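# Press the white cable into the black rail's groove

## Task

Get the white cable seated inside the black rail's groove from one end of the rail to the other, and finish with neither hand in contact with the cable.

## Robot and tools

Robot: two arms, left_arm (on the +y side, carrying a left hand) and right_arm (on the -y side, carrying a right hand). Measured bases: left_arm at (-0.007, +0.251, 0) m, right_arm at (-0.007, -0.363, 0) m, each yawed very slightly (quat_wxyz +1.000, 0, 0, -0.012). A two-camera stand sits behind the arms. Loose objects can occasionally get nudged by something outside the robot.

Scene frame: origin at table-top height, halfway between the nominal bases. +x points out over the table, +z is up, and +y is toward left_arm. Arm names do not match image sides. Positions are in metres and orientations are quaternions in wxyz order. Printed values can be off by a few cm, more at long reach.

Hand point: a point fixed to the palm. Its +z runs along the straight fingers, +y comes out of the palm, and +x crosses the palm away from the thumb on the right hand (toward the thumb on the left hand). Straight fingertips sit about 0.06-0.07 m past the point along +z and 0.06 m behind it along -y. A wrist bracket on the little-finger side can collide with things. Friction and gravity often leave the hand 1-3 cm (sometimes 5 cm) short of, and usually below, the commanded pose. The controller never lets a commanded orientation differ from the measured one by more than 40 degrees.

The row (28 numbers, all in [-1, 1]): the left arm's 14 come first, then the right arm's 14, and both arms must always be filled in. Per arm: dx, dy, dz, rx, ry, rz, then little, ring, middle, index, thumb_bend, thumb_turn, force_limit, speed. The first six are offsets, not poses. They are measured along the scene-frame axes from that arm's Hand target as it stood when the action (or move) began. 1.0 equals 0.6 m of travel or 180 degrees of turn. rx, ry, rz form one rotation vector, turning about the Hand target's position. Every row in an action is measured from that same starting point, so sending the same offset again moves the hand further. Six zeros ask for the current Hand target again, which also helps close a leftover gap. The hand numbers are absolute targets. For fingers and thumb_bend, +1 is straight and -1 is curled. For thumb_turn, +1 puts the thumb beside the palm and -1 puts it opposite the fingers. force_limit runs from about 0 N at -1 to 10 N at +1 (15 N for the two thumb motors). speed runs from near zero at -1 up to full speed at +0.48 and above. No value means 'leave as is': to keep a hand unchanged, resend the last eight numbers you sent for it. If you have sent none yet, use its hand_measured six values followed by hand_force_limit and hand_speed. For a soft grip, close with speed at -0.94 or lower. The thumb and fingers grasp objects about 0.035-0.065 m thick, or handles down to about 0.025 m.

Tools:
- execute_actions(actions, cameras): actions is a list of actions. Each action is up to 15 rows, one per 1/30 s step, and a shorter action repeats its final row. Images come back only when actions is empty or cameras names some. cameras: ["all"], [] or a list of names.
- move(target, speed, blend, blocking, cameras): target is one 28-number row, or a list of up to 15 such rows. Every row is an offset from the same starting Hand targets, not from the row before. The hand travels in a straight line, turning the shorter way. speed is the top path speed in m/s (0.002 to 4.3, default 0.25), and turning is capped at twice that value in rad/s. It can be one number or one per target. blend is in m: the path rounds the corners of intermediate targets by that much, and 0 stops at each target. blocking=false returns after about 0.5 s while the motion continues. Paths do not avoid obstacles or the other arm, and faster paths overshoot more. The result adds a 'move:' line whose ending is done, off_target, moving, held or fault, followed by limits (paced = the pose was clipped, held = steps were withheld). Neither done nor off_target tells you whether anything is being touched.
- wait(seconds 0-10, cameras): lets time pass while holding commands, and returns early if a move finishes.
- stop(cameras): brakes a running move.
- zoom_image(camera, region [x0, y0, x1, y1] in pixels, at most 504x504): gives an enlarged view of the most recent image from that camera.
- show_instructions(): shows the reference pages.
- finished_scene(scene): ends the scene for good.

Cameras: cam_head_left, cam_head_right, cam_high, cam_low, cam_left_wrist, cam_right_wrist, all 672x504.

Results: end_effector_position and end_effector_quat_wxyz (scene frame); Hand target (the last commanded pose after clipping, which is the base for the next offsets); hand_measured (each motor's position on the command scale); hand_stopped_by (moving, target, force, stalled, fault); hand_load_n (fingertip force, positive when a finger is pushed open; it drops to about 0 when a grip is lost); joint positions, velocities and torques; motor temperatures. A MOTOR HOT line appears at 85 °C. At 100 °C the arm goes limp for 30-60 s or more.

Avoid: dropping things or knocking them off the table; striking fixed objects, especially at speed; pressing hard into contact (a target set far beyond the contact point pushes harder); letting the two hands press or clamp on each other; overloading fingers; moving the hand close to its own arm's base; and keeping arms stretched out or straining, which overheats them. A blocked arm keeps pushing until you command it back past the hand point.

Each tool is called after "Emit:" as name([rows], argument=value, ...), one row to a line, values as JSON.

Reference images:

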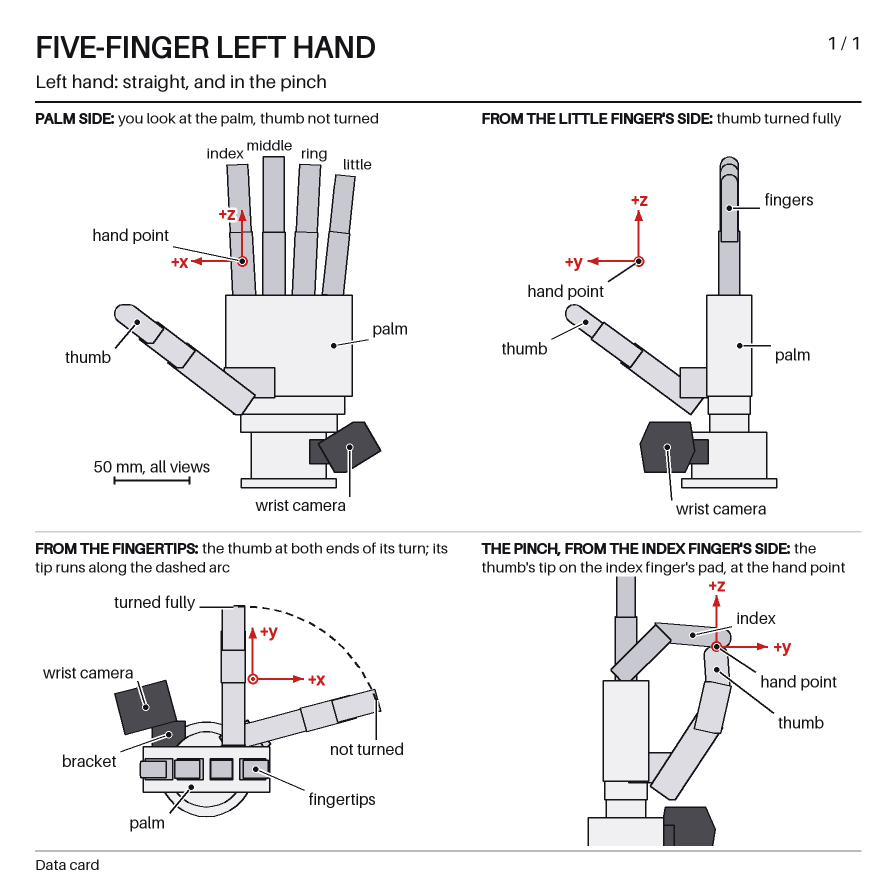

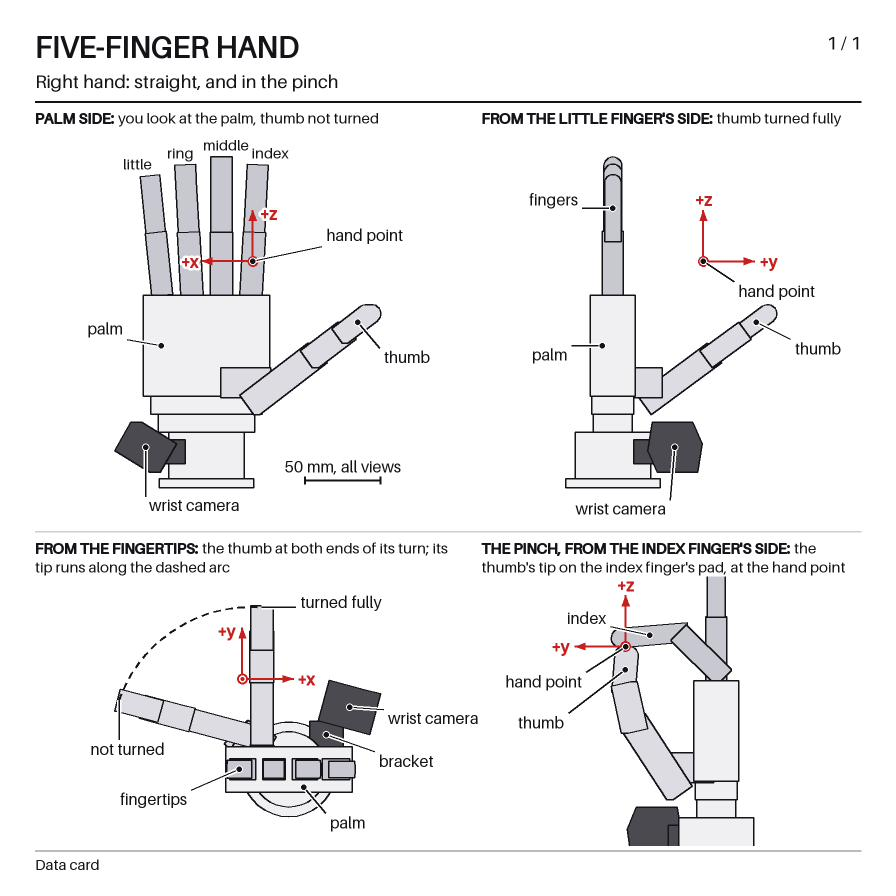

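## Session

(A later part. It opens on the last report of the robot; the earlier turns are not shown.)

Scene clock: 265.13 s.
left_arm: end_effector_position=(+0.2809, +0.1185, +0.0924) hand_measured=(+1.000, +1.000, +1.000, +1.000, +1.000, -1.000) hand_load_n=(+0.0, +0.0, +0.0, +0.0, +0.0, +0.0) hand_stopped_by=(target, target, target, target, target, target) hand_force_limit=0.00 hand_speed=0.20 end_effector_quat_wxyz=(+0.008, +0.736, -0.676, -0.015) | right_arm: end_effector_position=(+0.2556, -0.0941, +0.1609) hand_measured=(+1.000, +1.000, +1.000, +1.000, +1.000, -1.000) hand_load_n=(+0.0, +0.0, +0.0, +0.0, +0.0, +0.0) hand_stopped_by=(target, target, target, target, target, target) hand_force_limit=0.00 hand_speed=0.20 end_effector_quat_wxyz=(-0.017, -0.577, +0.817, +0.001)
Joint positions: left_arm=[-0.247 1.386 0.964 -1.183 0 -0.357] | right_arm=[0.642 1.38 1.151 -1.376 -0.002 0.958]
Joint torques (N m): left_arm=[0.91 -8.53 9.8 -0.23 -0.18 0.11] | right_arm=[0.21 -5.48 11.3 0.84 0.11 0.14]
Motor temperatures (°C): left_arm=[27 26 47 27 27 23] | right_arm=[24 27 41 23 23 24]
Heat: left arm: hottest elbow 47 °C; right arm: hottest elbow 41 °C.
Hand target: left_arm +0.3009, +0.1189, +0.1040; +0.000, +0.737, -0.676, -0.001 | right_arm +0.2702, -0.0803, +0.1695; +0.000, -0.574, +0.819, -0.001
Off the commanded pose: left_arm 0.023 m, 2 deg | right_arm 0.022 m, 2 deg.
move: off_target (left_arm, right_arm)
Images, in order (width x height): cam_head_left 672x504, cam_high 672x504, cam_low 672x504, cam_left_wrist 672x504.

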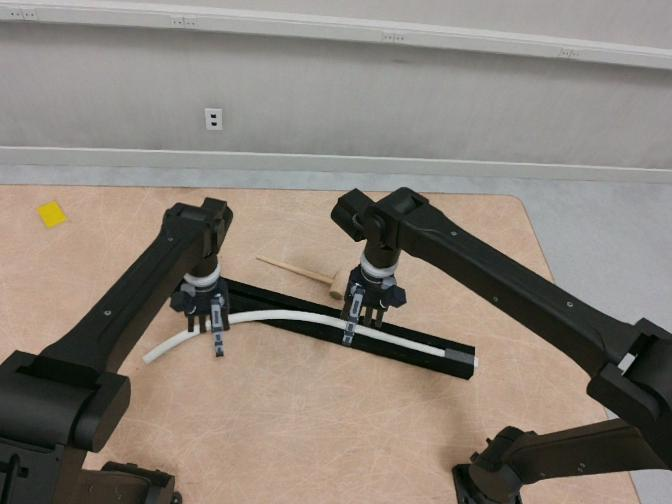

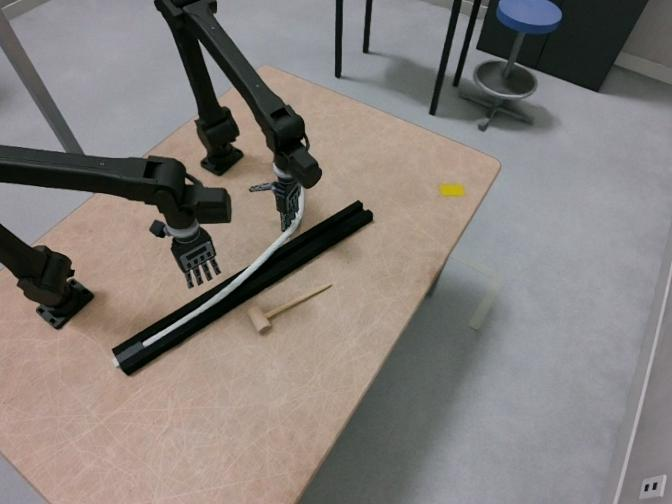

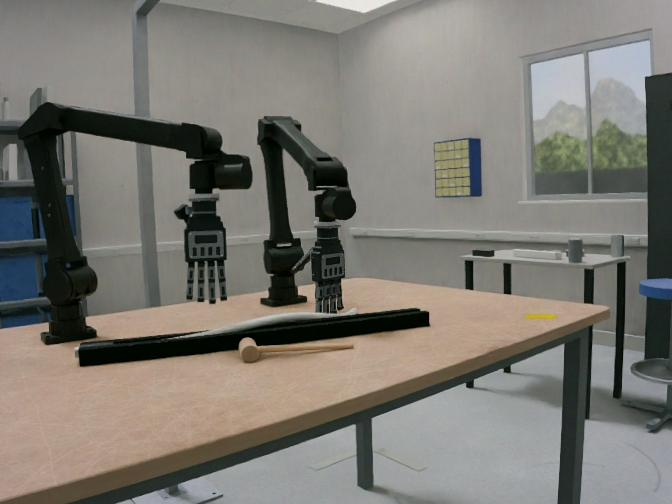

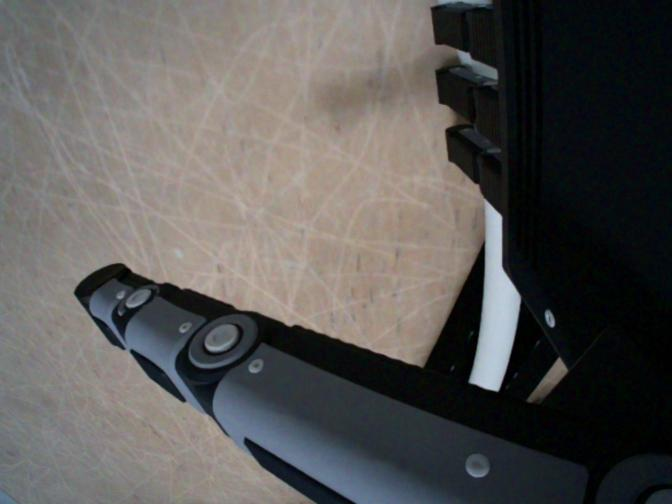

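Emit:
move([
  [-0.0648,-0.0115,-0.007,0,0,0.0278,1,1,1,1,1,-1,0,0.2,0,0,0,0,0,0,1,1,1,1,1,-1,0,0.2],
  [-0.0415,-0.0598,0.005,0,0,0.0833,1,1,1,1,1,-1,0,0.2,0.0,0.0,0,0,0,0,1,1,1,1,1,-1,0,0.2],
  [0.0095,-0.032,0.0067,0,0,0.0833,1,1,1,1,1,-1,0,0.2,0.0,0.0,0,0,0,0,1,1,1,1,1,-1,0,0.2],
], speed=[0.12,0.12,0.08], blend=[0.005,0.005,0], cameras=["cam_head_left","cam_high","cam_low","cam_left_wrist"])

Emit:
zoom_image(camera="cam_high", region=[190, 140, 390, 290])

Emit:
zoom_image(camera="cam_head_left", region=[130, 240, 330, 390])

Emit:
zoom_image(camera="cam_low", region=[230, 230, 430, 380])

Scene clock: 348.43 s.
left_arm: end_effector_position=(+0.2866, +0.0998, +0.0962) hand_measured=(+1.000, +1.000, +1.000, +1.000, +1.000, -1.000) hand_load_n=(+0.0, +0.0, -0.5, -0.5, +0.0, +0.0) hand_stopped_by=(target, target, target, target, target, target) hand_force_limit=0.00 hand_speed=0.20 end_effector_quat_wxyz=(+0.005, +0.818, -0.575, -0.015) | right_arm: end_effector_position=(+0.2556, -0.0941, +0.1609) hand_measured=(+1.000, +1.000, +1.000, +1.000, +1.000, -1.000) hand_load_n=(+0.0, +0.0, +0.0, +0.0, +0.0, +0.0) hand_stopped_by=(target, target, target, target, target, target) hand_force_limit=0.00 hand_speed=0.20 end_effector_quat_wxyz=(-0.017, -0.577, +0.817, +0.001)
Joint positions: left_arm=[-0.265 1.37 0.961 -1.195 0.001 -0.634] | right_arm=[0.642 1.38 1.151 -1.376 -0.002 0.958]
Joint torques (N m): left_arm=[0.97 -8.23 9.85 -0.14 -0.16 0.1] | right_arm=[0.21 -5.42 11.33 0.91 0.1 0.15]
Heat: left arm: hottest elbow 48 °C; right arm: hottest elbow 42 °C.
Hand target: left_arm +0.3067, +0.0997, +0.1080; +0.000, +0.819, -0.574, -0.001 | right_arm +0.2702, -0.0803, +0.1695; +0.000, -0.574, +0.819, -0.001
Off the commanded pose: left_arm 0.023 m, 2 deg | right_arm 0.022 m, 2 deg.
move: off_target (left_arm, right_arm)
Images, in order (width x height): cam_head_left 672x504, cam_high 672x504, cam_low 672x504, cam_left_wrist 672x504.

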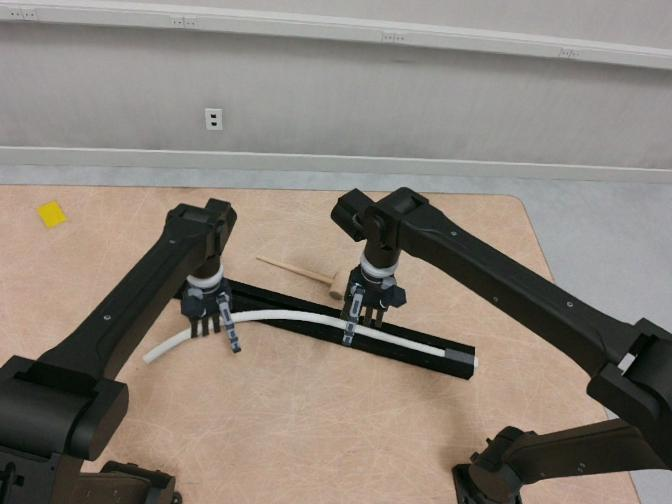

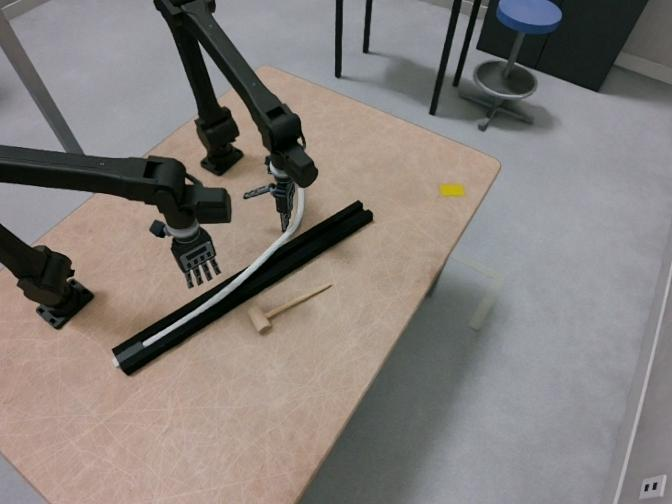

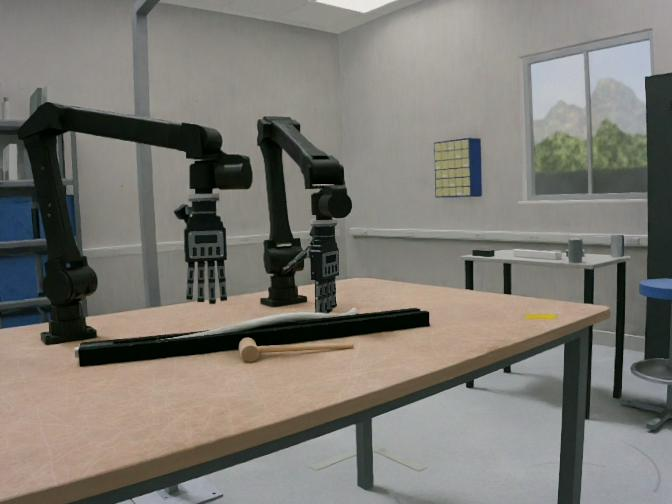

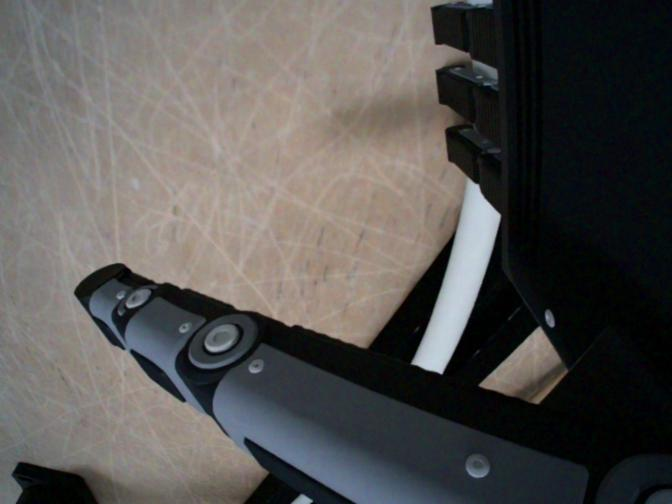

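Scaled by 2.520 from the camera's 672x504 image, which has a finer 960x720 frame.

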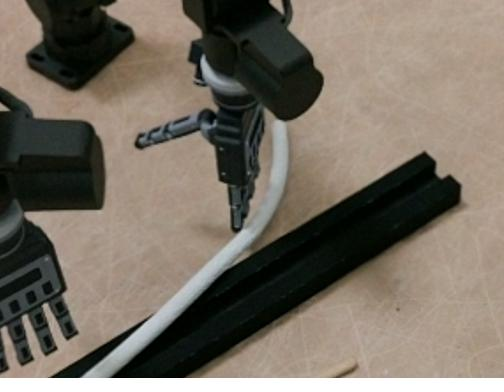

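Scaled by 2.520 from the camera's 672x504 image, which has a finer 960x720 frame.

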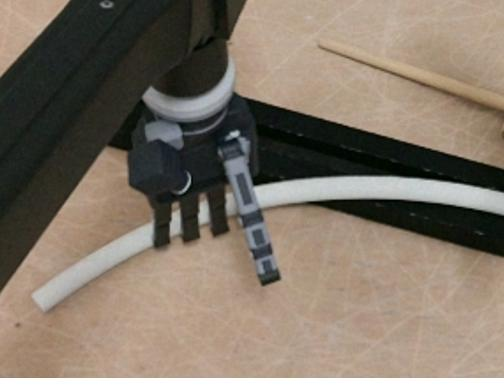

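Scaled by 2.520 from the camera's 672x504 image, which has a finer 960x720 frame.

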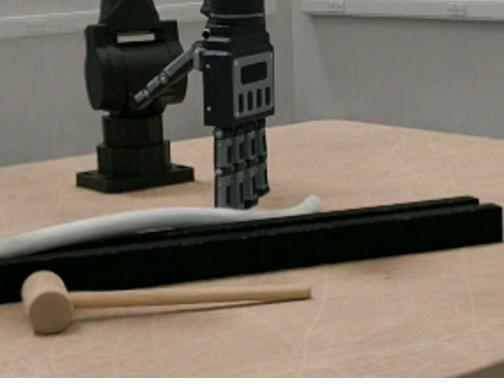

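Emit:
move([
  [0.0255,0.0105,0.02,0,0,0,1,1,1,1,1,-1,0,0.2,0,0,0,0,0,0,1,1,1,1,1,-1,0,0.2],
  [0.0672,0.0688,0.0267,0,0,-0.0444,1,1,1,1,1,-1,0,0.2,0.0,0.0,0,0,0,0,1,1,1,1,1,-1,0,0.2],
], speed=[0.08,0.08], blend=[0.01,0], cameras=["cam_head_left","cam_high","cam_low","cam_left_wrist"])

Emit:
zoom_image(camera="cam_high", region=[190, 140, 390, 290])

Emit:
zoom_image(camera="cam_head_left", region=[130, 240, 330, 390])

Emit:
zoom_image(camera="cam_low", region=[230, 230, 430, 380])

Scene clock: 373.97 s.
left_arm: end_effector_position=(+0.3291, +0.1387, +0.1131) hand_measured=(+1.000, +1.000, +1.000, +1.000, +1.000, -1.000) hand_load_n=(+0.0, +0.0, +0.0, +0.5, +0.0, +0.0) hand_stopped_by=(target, target, target, target, target, target) hand_force_limit=0.00 hand_speed=0.20 end_effector_quat_wxyz=(+0.007, +0.777, -0.629, -0.013) | right_arm: end_effector_position=(+0.2556, -0.0941, +0.1609) hand_measured=(+1.000, +1.000, +1.000, +1.000, +1.000, -1.000) hand_load_n=(+0.0, +0.5, +0.0, +0.0, +0.0, +0.0) hand_stopped_by=(target, target, target, target, target, target) hand_force_limit=0.00 hand_speed=0.20 end_effector_quat_wxyz=(-0.017, -0.577, +0.817, +0.001)
Joint positions: left_arm=[-0.152 1.453 1.093 -1.239 0 -0.386] | right_arm=[0.642 1.38 1.151 -1.376 -0.002 0.958]
Joint torques (N m): left_arm=[0.79 -9.64 9.91 -0.32 -0.17 0.12] | right_arm=[0.21 -5.54 11.37 0.87 0.1 0.14]
Motor temperatures (°C): left_arm=[27 26 52 27 27 23] | right_arm=[24 27 42 23 23 24]
Heat: left arm: hottest elbow 52 °C; right arm: hottest elbow 42 °C.
Hand target: left_arm +0.3470, +0.1411, +0.1240; +0.000, +0.777, -0.630, -0.001 | right_arm +0.2702, -0.0803, +0.1695; +0.000, -0.574, +0.819, -0.001
Off the commanded pose: left_arm 0.021 m, 2 deg | right_arm 0.022 m, 2 deg.
move: off_target (left_arm, right_arm)
Images, in order (width x height): cam_head_left 672x504, cam_high 672x504, cam_low 672x504, cam_left_wrist 672x504.

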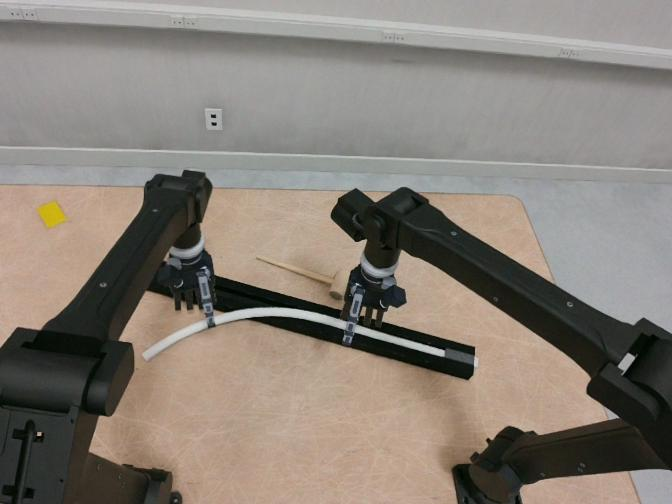

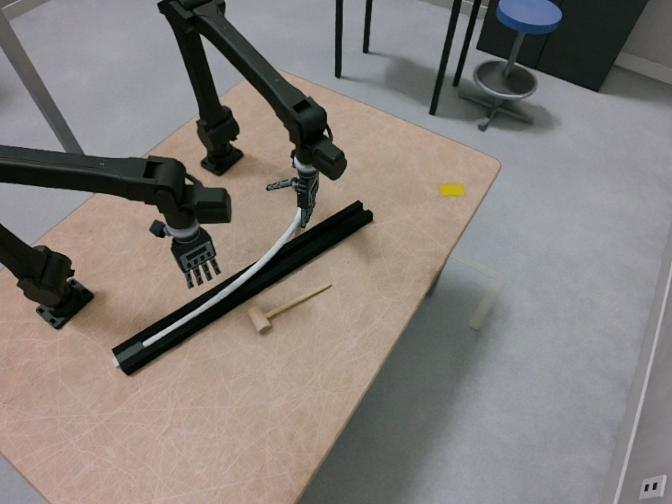

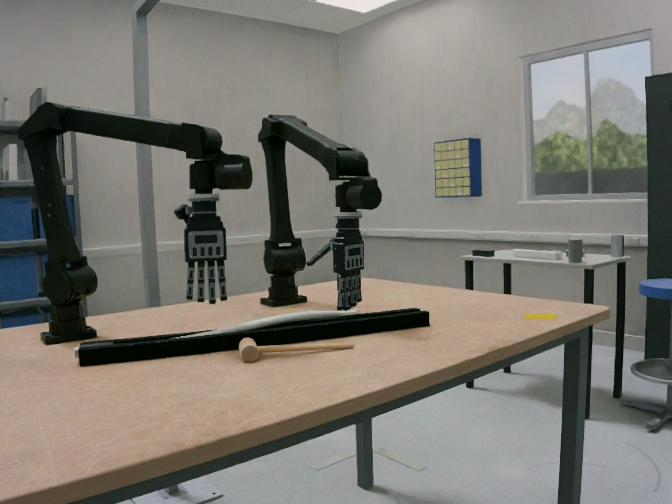

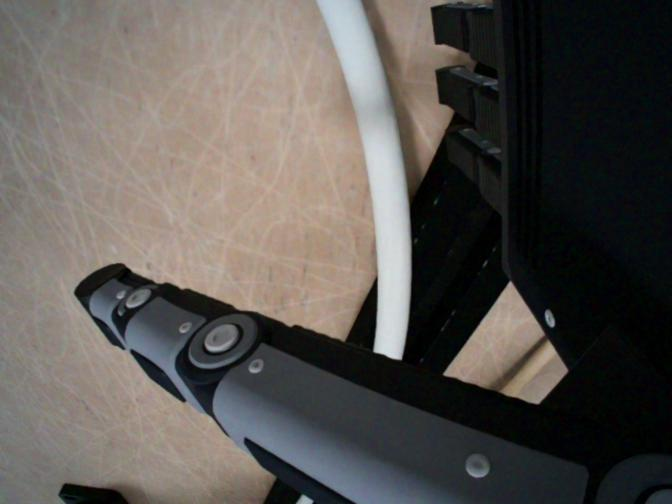

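Scaled by 2.520 from the camera's 672x504 image, which has a finer 960x720 frame.

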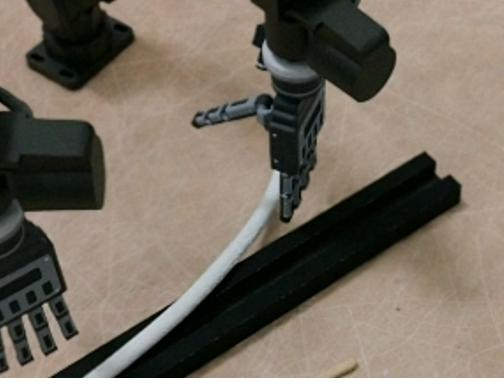

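Scaled by 2.520 from the camera's 672x504 image, which has a finer 960x720 frame.

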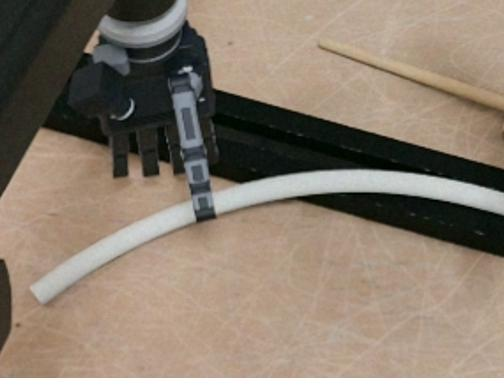

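Scaled by 2.520 from the camera's 672x504 image, which has a finer 960x720 frame.

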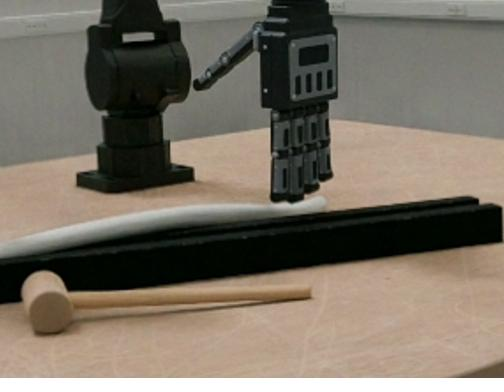

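Emit:
move([
  [-0.03,0,0.08,0,0,0,1,1,1,1,1,-1,0,0.2,0,0,0,0,0,0,1,1,1,1,1,-1,0,0.2],
  [-0.1283,-0.0793,0.08,0,0,-0.011,1,1,1,1,1,-1,0,0.2,0.0,0.0,0,0,0,0,1,1,1,1,1,-1,0,0.2],
  [-0.1283,-0.0793,-0.055,0,0,-0.011,1,1,1,1,1,-1,0,0.2,0.0,0.0,0,0,0,0,1,1,1,1,1,-1,0,0.2],
  [-0.0653,-0.0387,-0.0367,0,0,-0.0222,1,1,1,1,1,-1,0,0.2,0.0,0.0,0,0,0,0,1,1,1,1,1,-1,0,0.2],
], speed=[0.15,0.2,0.15,0.06], blend=[0.02,0.02,0,0], cameras=["cam_head_left","cam_high","cam_low","cam_left_wrist"])

Emit:
zoom_image(camera="cam_high", region=[190, 140, 390, 290])

Emit:
zoom_image(camera="cam_head_left", region=[130, 240, 330, 390])

Emit:
zoom_image(camera="cam_low", region=[230, 230, 430, 380])

Scene clock: 465.23 s.
left_arm: end_effector_position=(+0.2885, +0.1168, +0.0911) hand_measured=(+1.000, +1.000, +1.000, +1.000, +1.000, -1.000) hand_load_n=(+0.0, -0.5, +0.0, -0.5, +0.0, +0.0) hand_stopped_by=(target, target, target, target, target, target) hand_force_limit=0.00 hand_speed=0.20 end_effector_quat_wxyz=(+0.007, +0.754, -0.657, -0.013) | right_arm: end_effector_position=(+0.2556, -0.0941, +0.1609) hand_measured=(+1.000, +1.000, +1.000, +1.000, +1.000, -1.000) hand_load_n=(+0.0, +0.0, +0.0, +0.0, +0.0, +0.0) hand_stopped_by=(target, target, target, target, target, target) hand_force_limit=0.00 hand_speed=0.20 end_effector_quat_wxyz=(-0.017, -0.577, +0.817, +0.001)
Joint positions: left_arm=[-0.24 1.398 0.973 -1.176 0 -0.402] | right_arm=[0.642 1.38 1.151 -1.376 -0.002 0.958]
Joint torques (N m): left_arm=[0.91 -8.64 9.72 -0.27 -0.19 0.15] | right_arm=[0.21 -5.19 11.32 0.87 0.11 0.14]
Heat: left arm: hottest elbow 49 °C; right arm: hottest elbow 43 °C.
Hand target: left_arm +0.3078, +0.1178, +0.1021; +0.000, +0.754, -0.657, -0.001 | right_arm +0.2702, -0.0803, +0.1695; +0.000, -0.574, +0.819, -0.001
Off the commanded pose: left_arm 0.022 m, 2 deg | right_arm 0.022 m, 2 deg.
move: off_target (left_arm, right_arm)
Images, in order (width x height): cam_head_left 672x504, cam_high 672x504, cam_low 672x504, cam_left_wrist 672x504.

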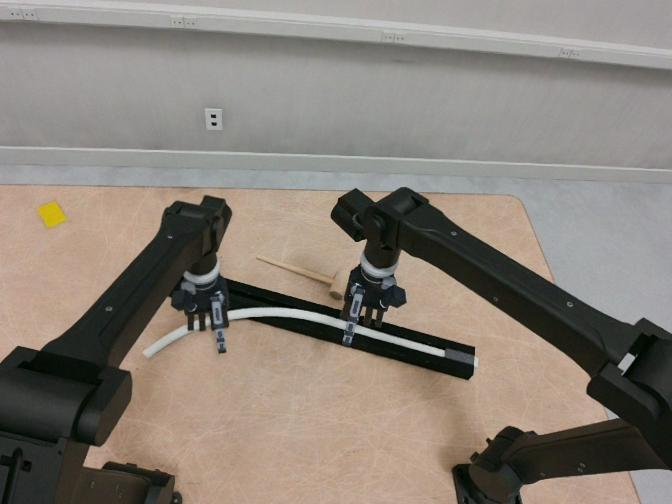

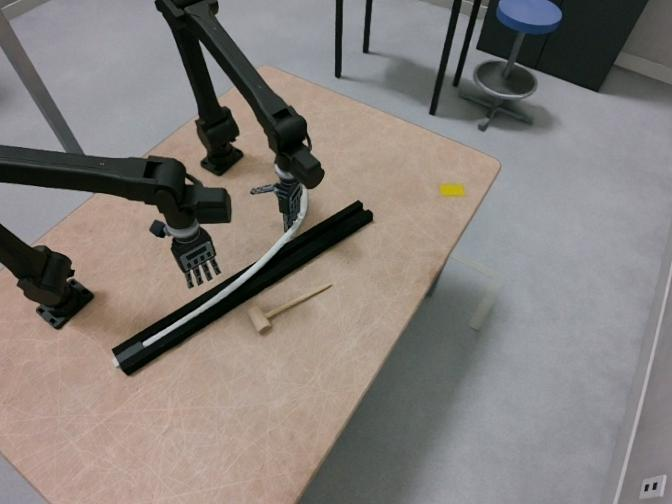

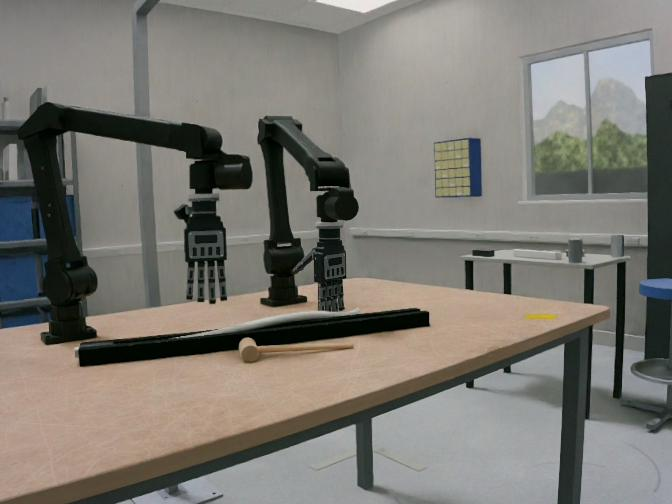

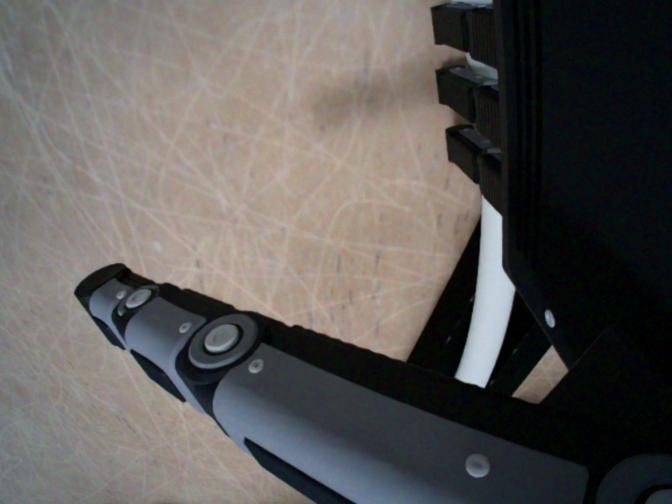

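Scaled by 2.520 from the camera's 672x504 image, which has a finer 960x720 frame.

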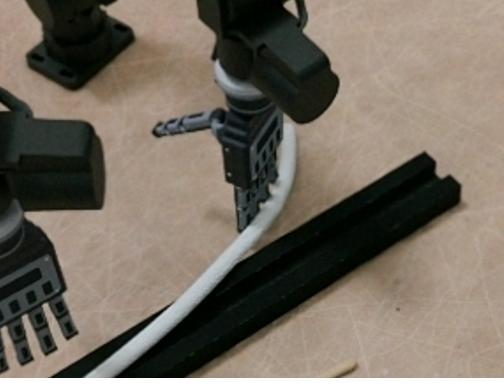

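Scaled by 2.520 from the camera's 672x504 image, which has a finer 960x720 frame.

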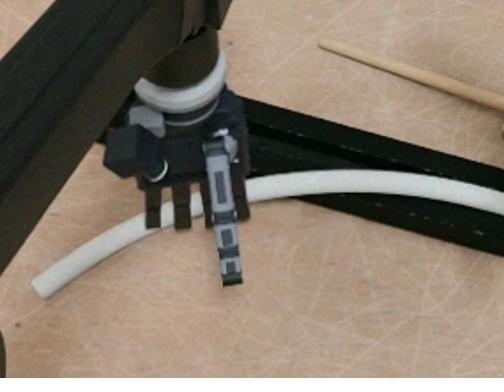

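Scaled by 2.520 from the camera's 672x504 image, which has a finer 960x720 frame.

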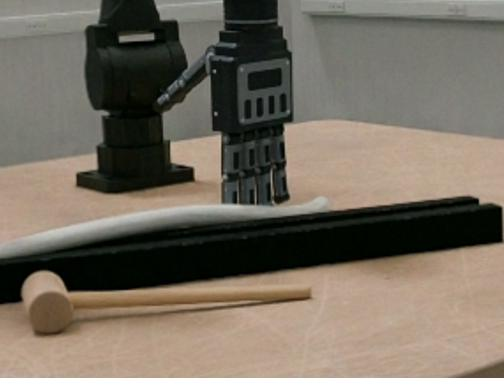

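Emit:
move([
  [0.0292,0.0642,-0.0035,0,0,0,1,1,1,1,1,-1,0,0.2,0,0,0,0,0,0,1,1,1,1,1,-1,0,0.2],
], speed=[0.06], cameras=["cam_head_left","cam_high","cam_low","cam_left_wrist"])

Emit:
zoom_image(camera="cam_high", region=[190, 140, 390, 290])

Emit:
zoom_image(camera="cam_head_left", region=[130, 240, 330, 390])

Emit:
zoom_image(camera="cam_low", region=[230, 230, 430, 380])

Scene clock: 503.00 s.
left_arm: end_effector_position=(+0.3033, +0.1536, +0.0888) hand_measured=(+1.000, +1.000, +1.000, +1.000, +1.000, -1.000) hand_load_n=(+0.0, +0.0, +0.0, -1.0, +0.0, +0.0) hand_stopped_by=(target, target, target, target, target, target) hand_force_limit=0.00 hand_speed=0.20 end_effector_quat_wxyz=(+0.010, +0.753, -0.658, -0.016) | right_arm: end_effector_position=(+0.2556, -0.0941, +0.1609) hand_measured=(+1.000, +1.000, +1.000, +1.000, +1.000, -1.000) hand_load_n=(+0.0, +0.0, +0.0, +0.0, +0.0, +0.0) hand_stopped_by=(target, target, target, target, target, target) hand_force_limit=0.00 hand_speed=0.20 end_effector_quat_wxyz=(-0.017, -0.577, +0.817, +0.001)
Joint positions: left_arm=[-0.134 1.425 0.992 -1.176 0 -0.291] | right_arm=[0.642 1.38 1.151 -1.376 -0.002 0.958]
Joint torques (N m): left_arm=[0.91 -9.05 9.92 -0.08 -0.21 0.07] | right_arm=[0.26 -5.42 11.32 0.87 0.11 0.14]
Heat: left arm: hottest elbow 52 °C; right arm: hottest elbow 43 °C.
Hand target: left_arm +0.3254, +0.1563, +0.1000; +0.000, +0.754, -0.657, -0.001 | right_arm +0.2702, -0.0803, +0.1695; +0.000, -0.574, +0.819, -0.001
Off the commanded pose: left_arm 0.025 m, 2 deg | right_arm 0.022 m, 2 deg.
move: off_target (left_arm, right_arm)
Images, in order (width x height): cam_head_left 672x504, cam_high 672x504, cam_low 672x504, cam_left_wrist 672x504.

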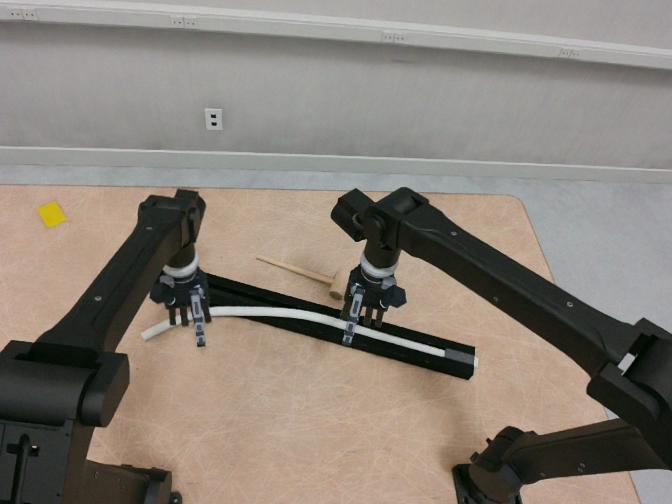

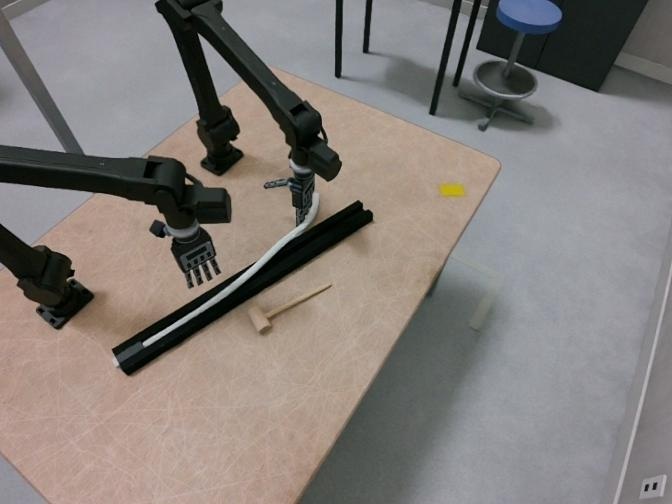

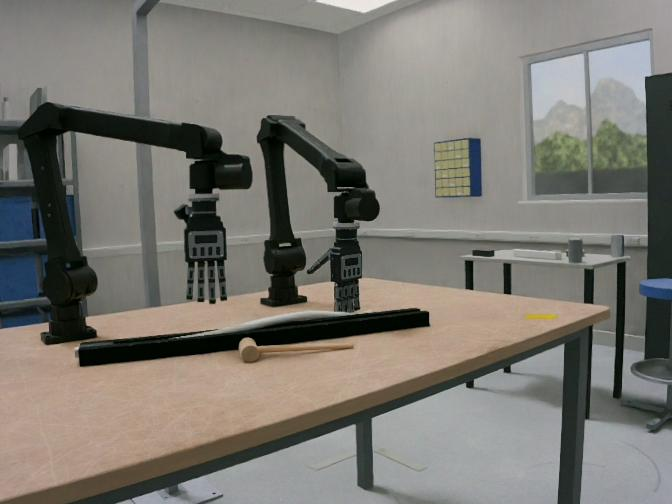

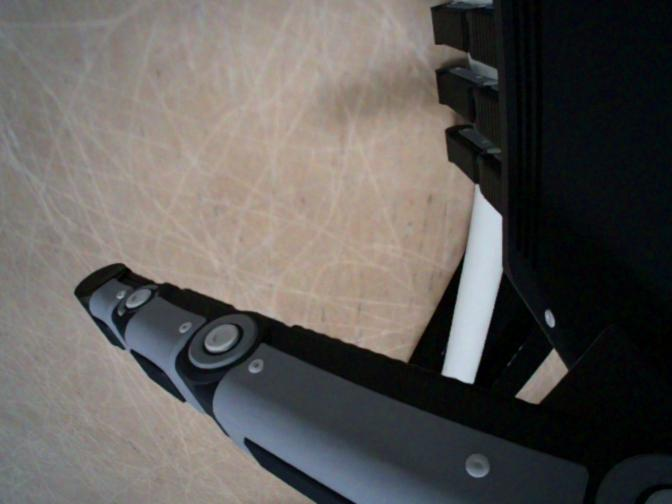

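Scaled by 2.520 from the camera's 672x504 image, which has a finer 960x720 frame.

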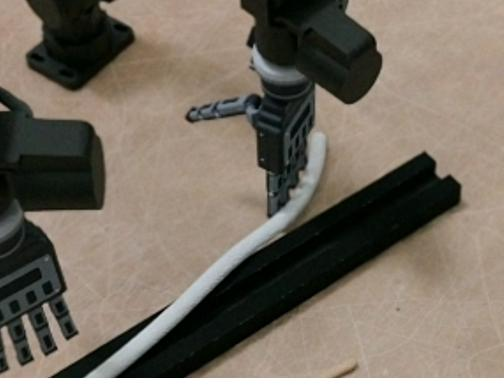

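Scaled by 2.520 from the camera's 672x504 image, which has a finer 960x720 frame.

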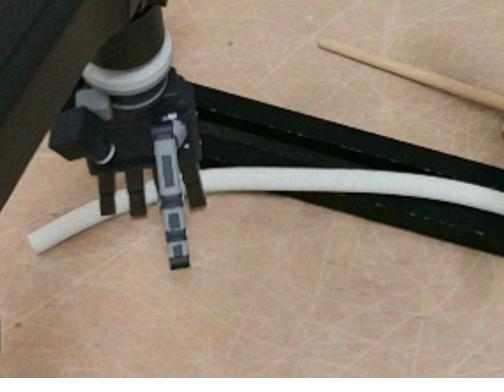

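Scaled by 2.520 from the camera's 672x504 image, which has a finer 960x720 frame.

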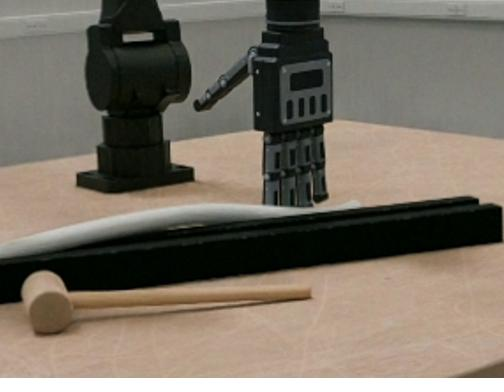

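Emit:
move([
  [0.0222,0.0633,0.0017,0,0,-0.0222,1,1,1,1,1,-1,0,0.2,0,0,0,0,0,0,1,1,1,1,1,-1,0,0.2],
  [0.0447,0.1242,0.0033,0,0,-0.0444,1,1,1,1,1,-1,0,0.2,0,0,0,0,0,0,1,1,1,1,1,-1,0,0.2],
], speed=[0.06,0.06], blend=[0.01,0], cameras=["cam_head_left","cam_high","cam_low","cam_left_wrist"])

Emit:
zoom_image(camera="cam_high", region=[220, 130, 420, 280])

Emit:
zoom_image(camera="cam_head_left", region=[80, 220, 280, 370])

Emit:
zoom_image(camera="cam_low", region=[270, 230, 470, 380])

Scene clock: 530.17 s.
left_arm: end_effector_position=(+0.3315, +0.2243, +0.0917) hand_measured=(+1.000, +1.000, +1.000, +1.000, +1.000, -1.000) hand_load_n=(+0.0, +0.0, +0.0, -1.0, +0.0, +0.0) hand_stopped_by=(target, target, target, target, target, target) hand_force_limit=0.00 hand_speed=0.20 end_effector_quat_wxyz=(+0.013, +0.706, -0.708, -0.012) | right_arm: end_effector_position=(+0.2556, -0.0941, +0.1609) hand_measured=(+1.000, +1.000, +1.000, +1.000, +1.000, -1.000) hand_load_n=(+0.0, +0.0, +0.0, +0.0, +0.0, +0.0) hand_stopped_by=(target, target, target, target, target, target) hand_force_limit=0.00 hand_speed=0.20 end_effector_quat_wxyz=(-0.017, -0.577, +0.817, +0.001)
Joint positions: left_arm=[0.035 1.492 1.071 -1.186 0 0.015] | right_arm=[0.642 1.38 1.151 -1.376 -0.002 0.958]
Joint torques (N m): left_arm=[0.91 -9.99 9.94 -0.09 -0.23 0.04] | right_arm=[0.15 -5.42 11.32 0.91 0.11 0.14]
Heat: left arm: hottest elbow 50 °C; right arm: hottest elbow 43 °C.
Hand target: left_arm +0.3522, +0.2308, +0.1019; +0.000, +0.707, -0.708, -0.001 | right_arm +0.2702, -0.0803, +0.1695; +0.000, -0.574, +0.819, -0.001
Off the commanded pose: left_arm 0.024 m, 2 deg | right_arm 0.022 m, 2 deg.
move: off_target (left_arm, right_arm)
Images, in order (width x height): cam_head_left 672x504, cam_high 672x504, cam_low 672x504, cam_left_wrist 672x504.

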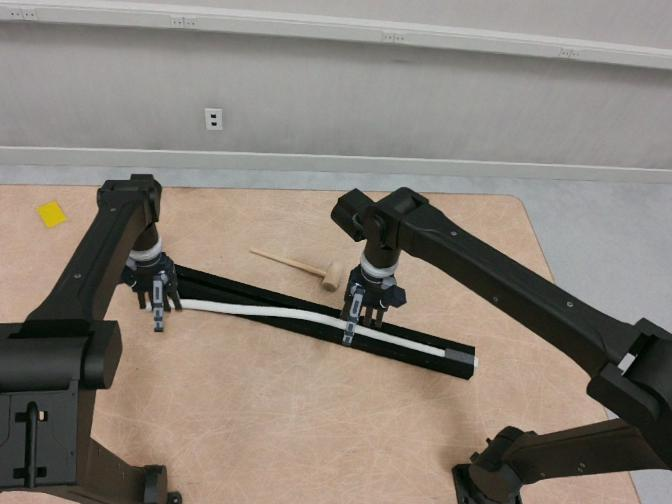

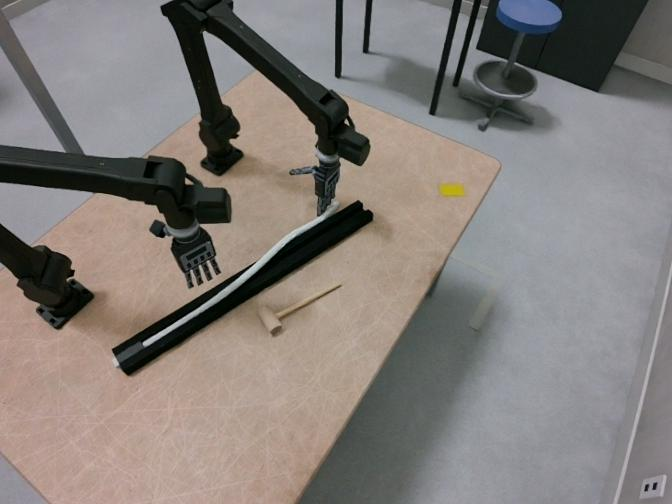

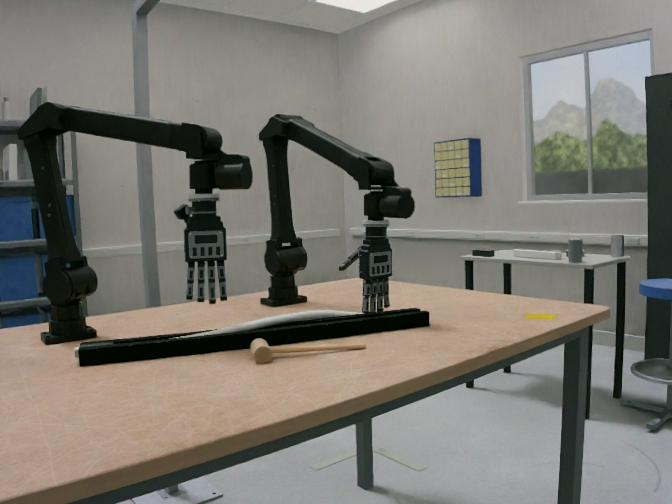

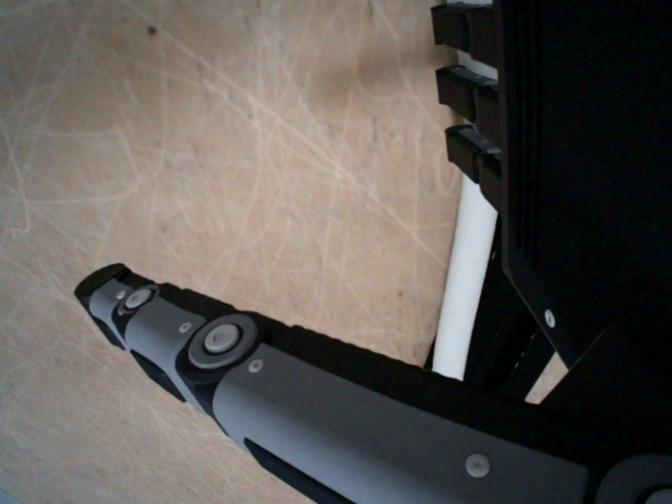

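Scaled by 2.520 from the camera's 672x504 image, which has a finer 960x720 frame.

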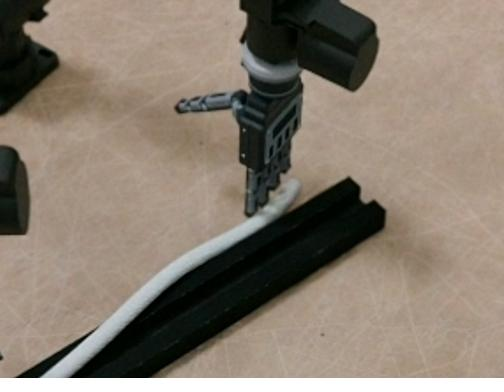

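Scaled by 2.520 from the camera's 672x504 image, which has a finer 960x720 frame.

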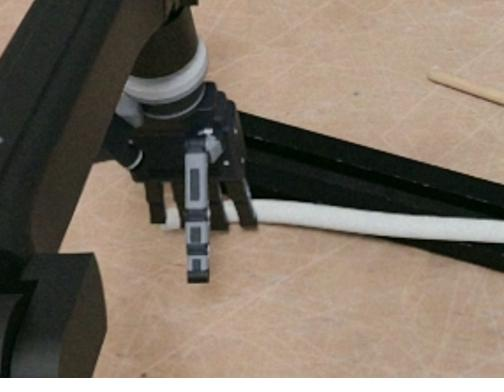

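Scaled by 2.520 from the camera's 672x504 image, which has a finer 960x720 frame.

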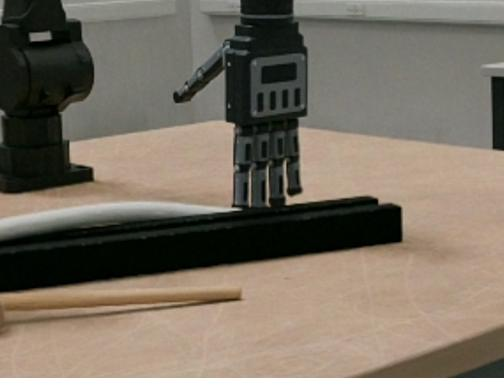

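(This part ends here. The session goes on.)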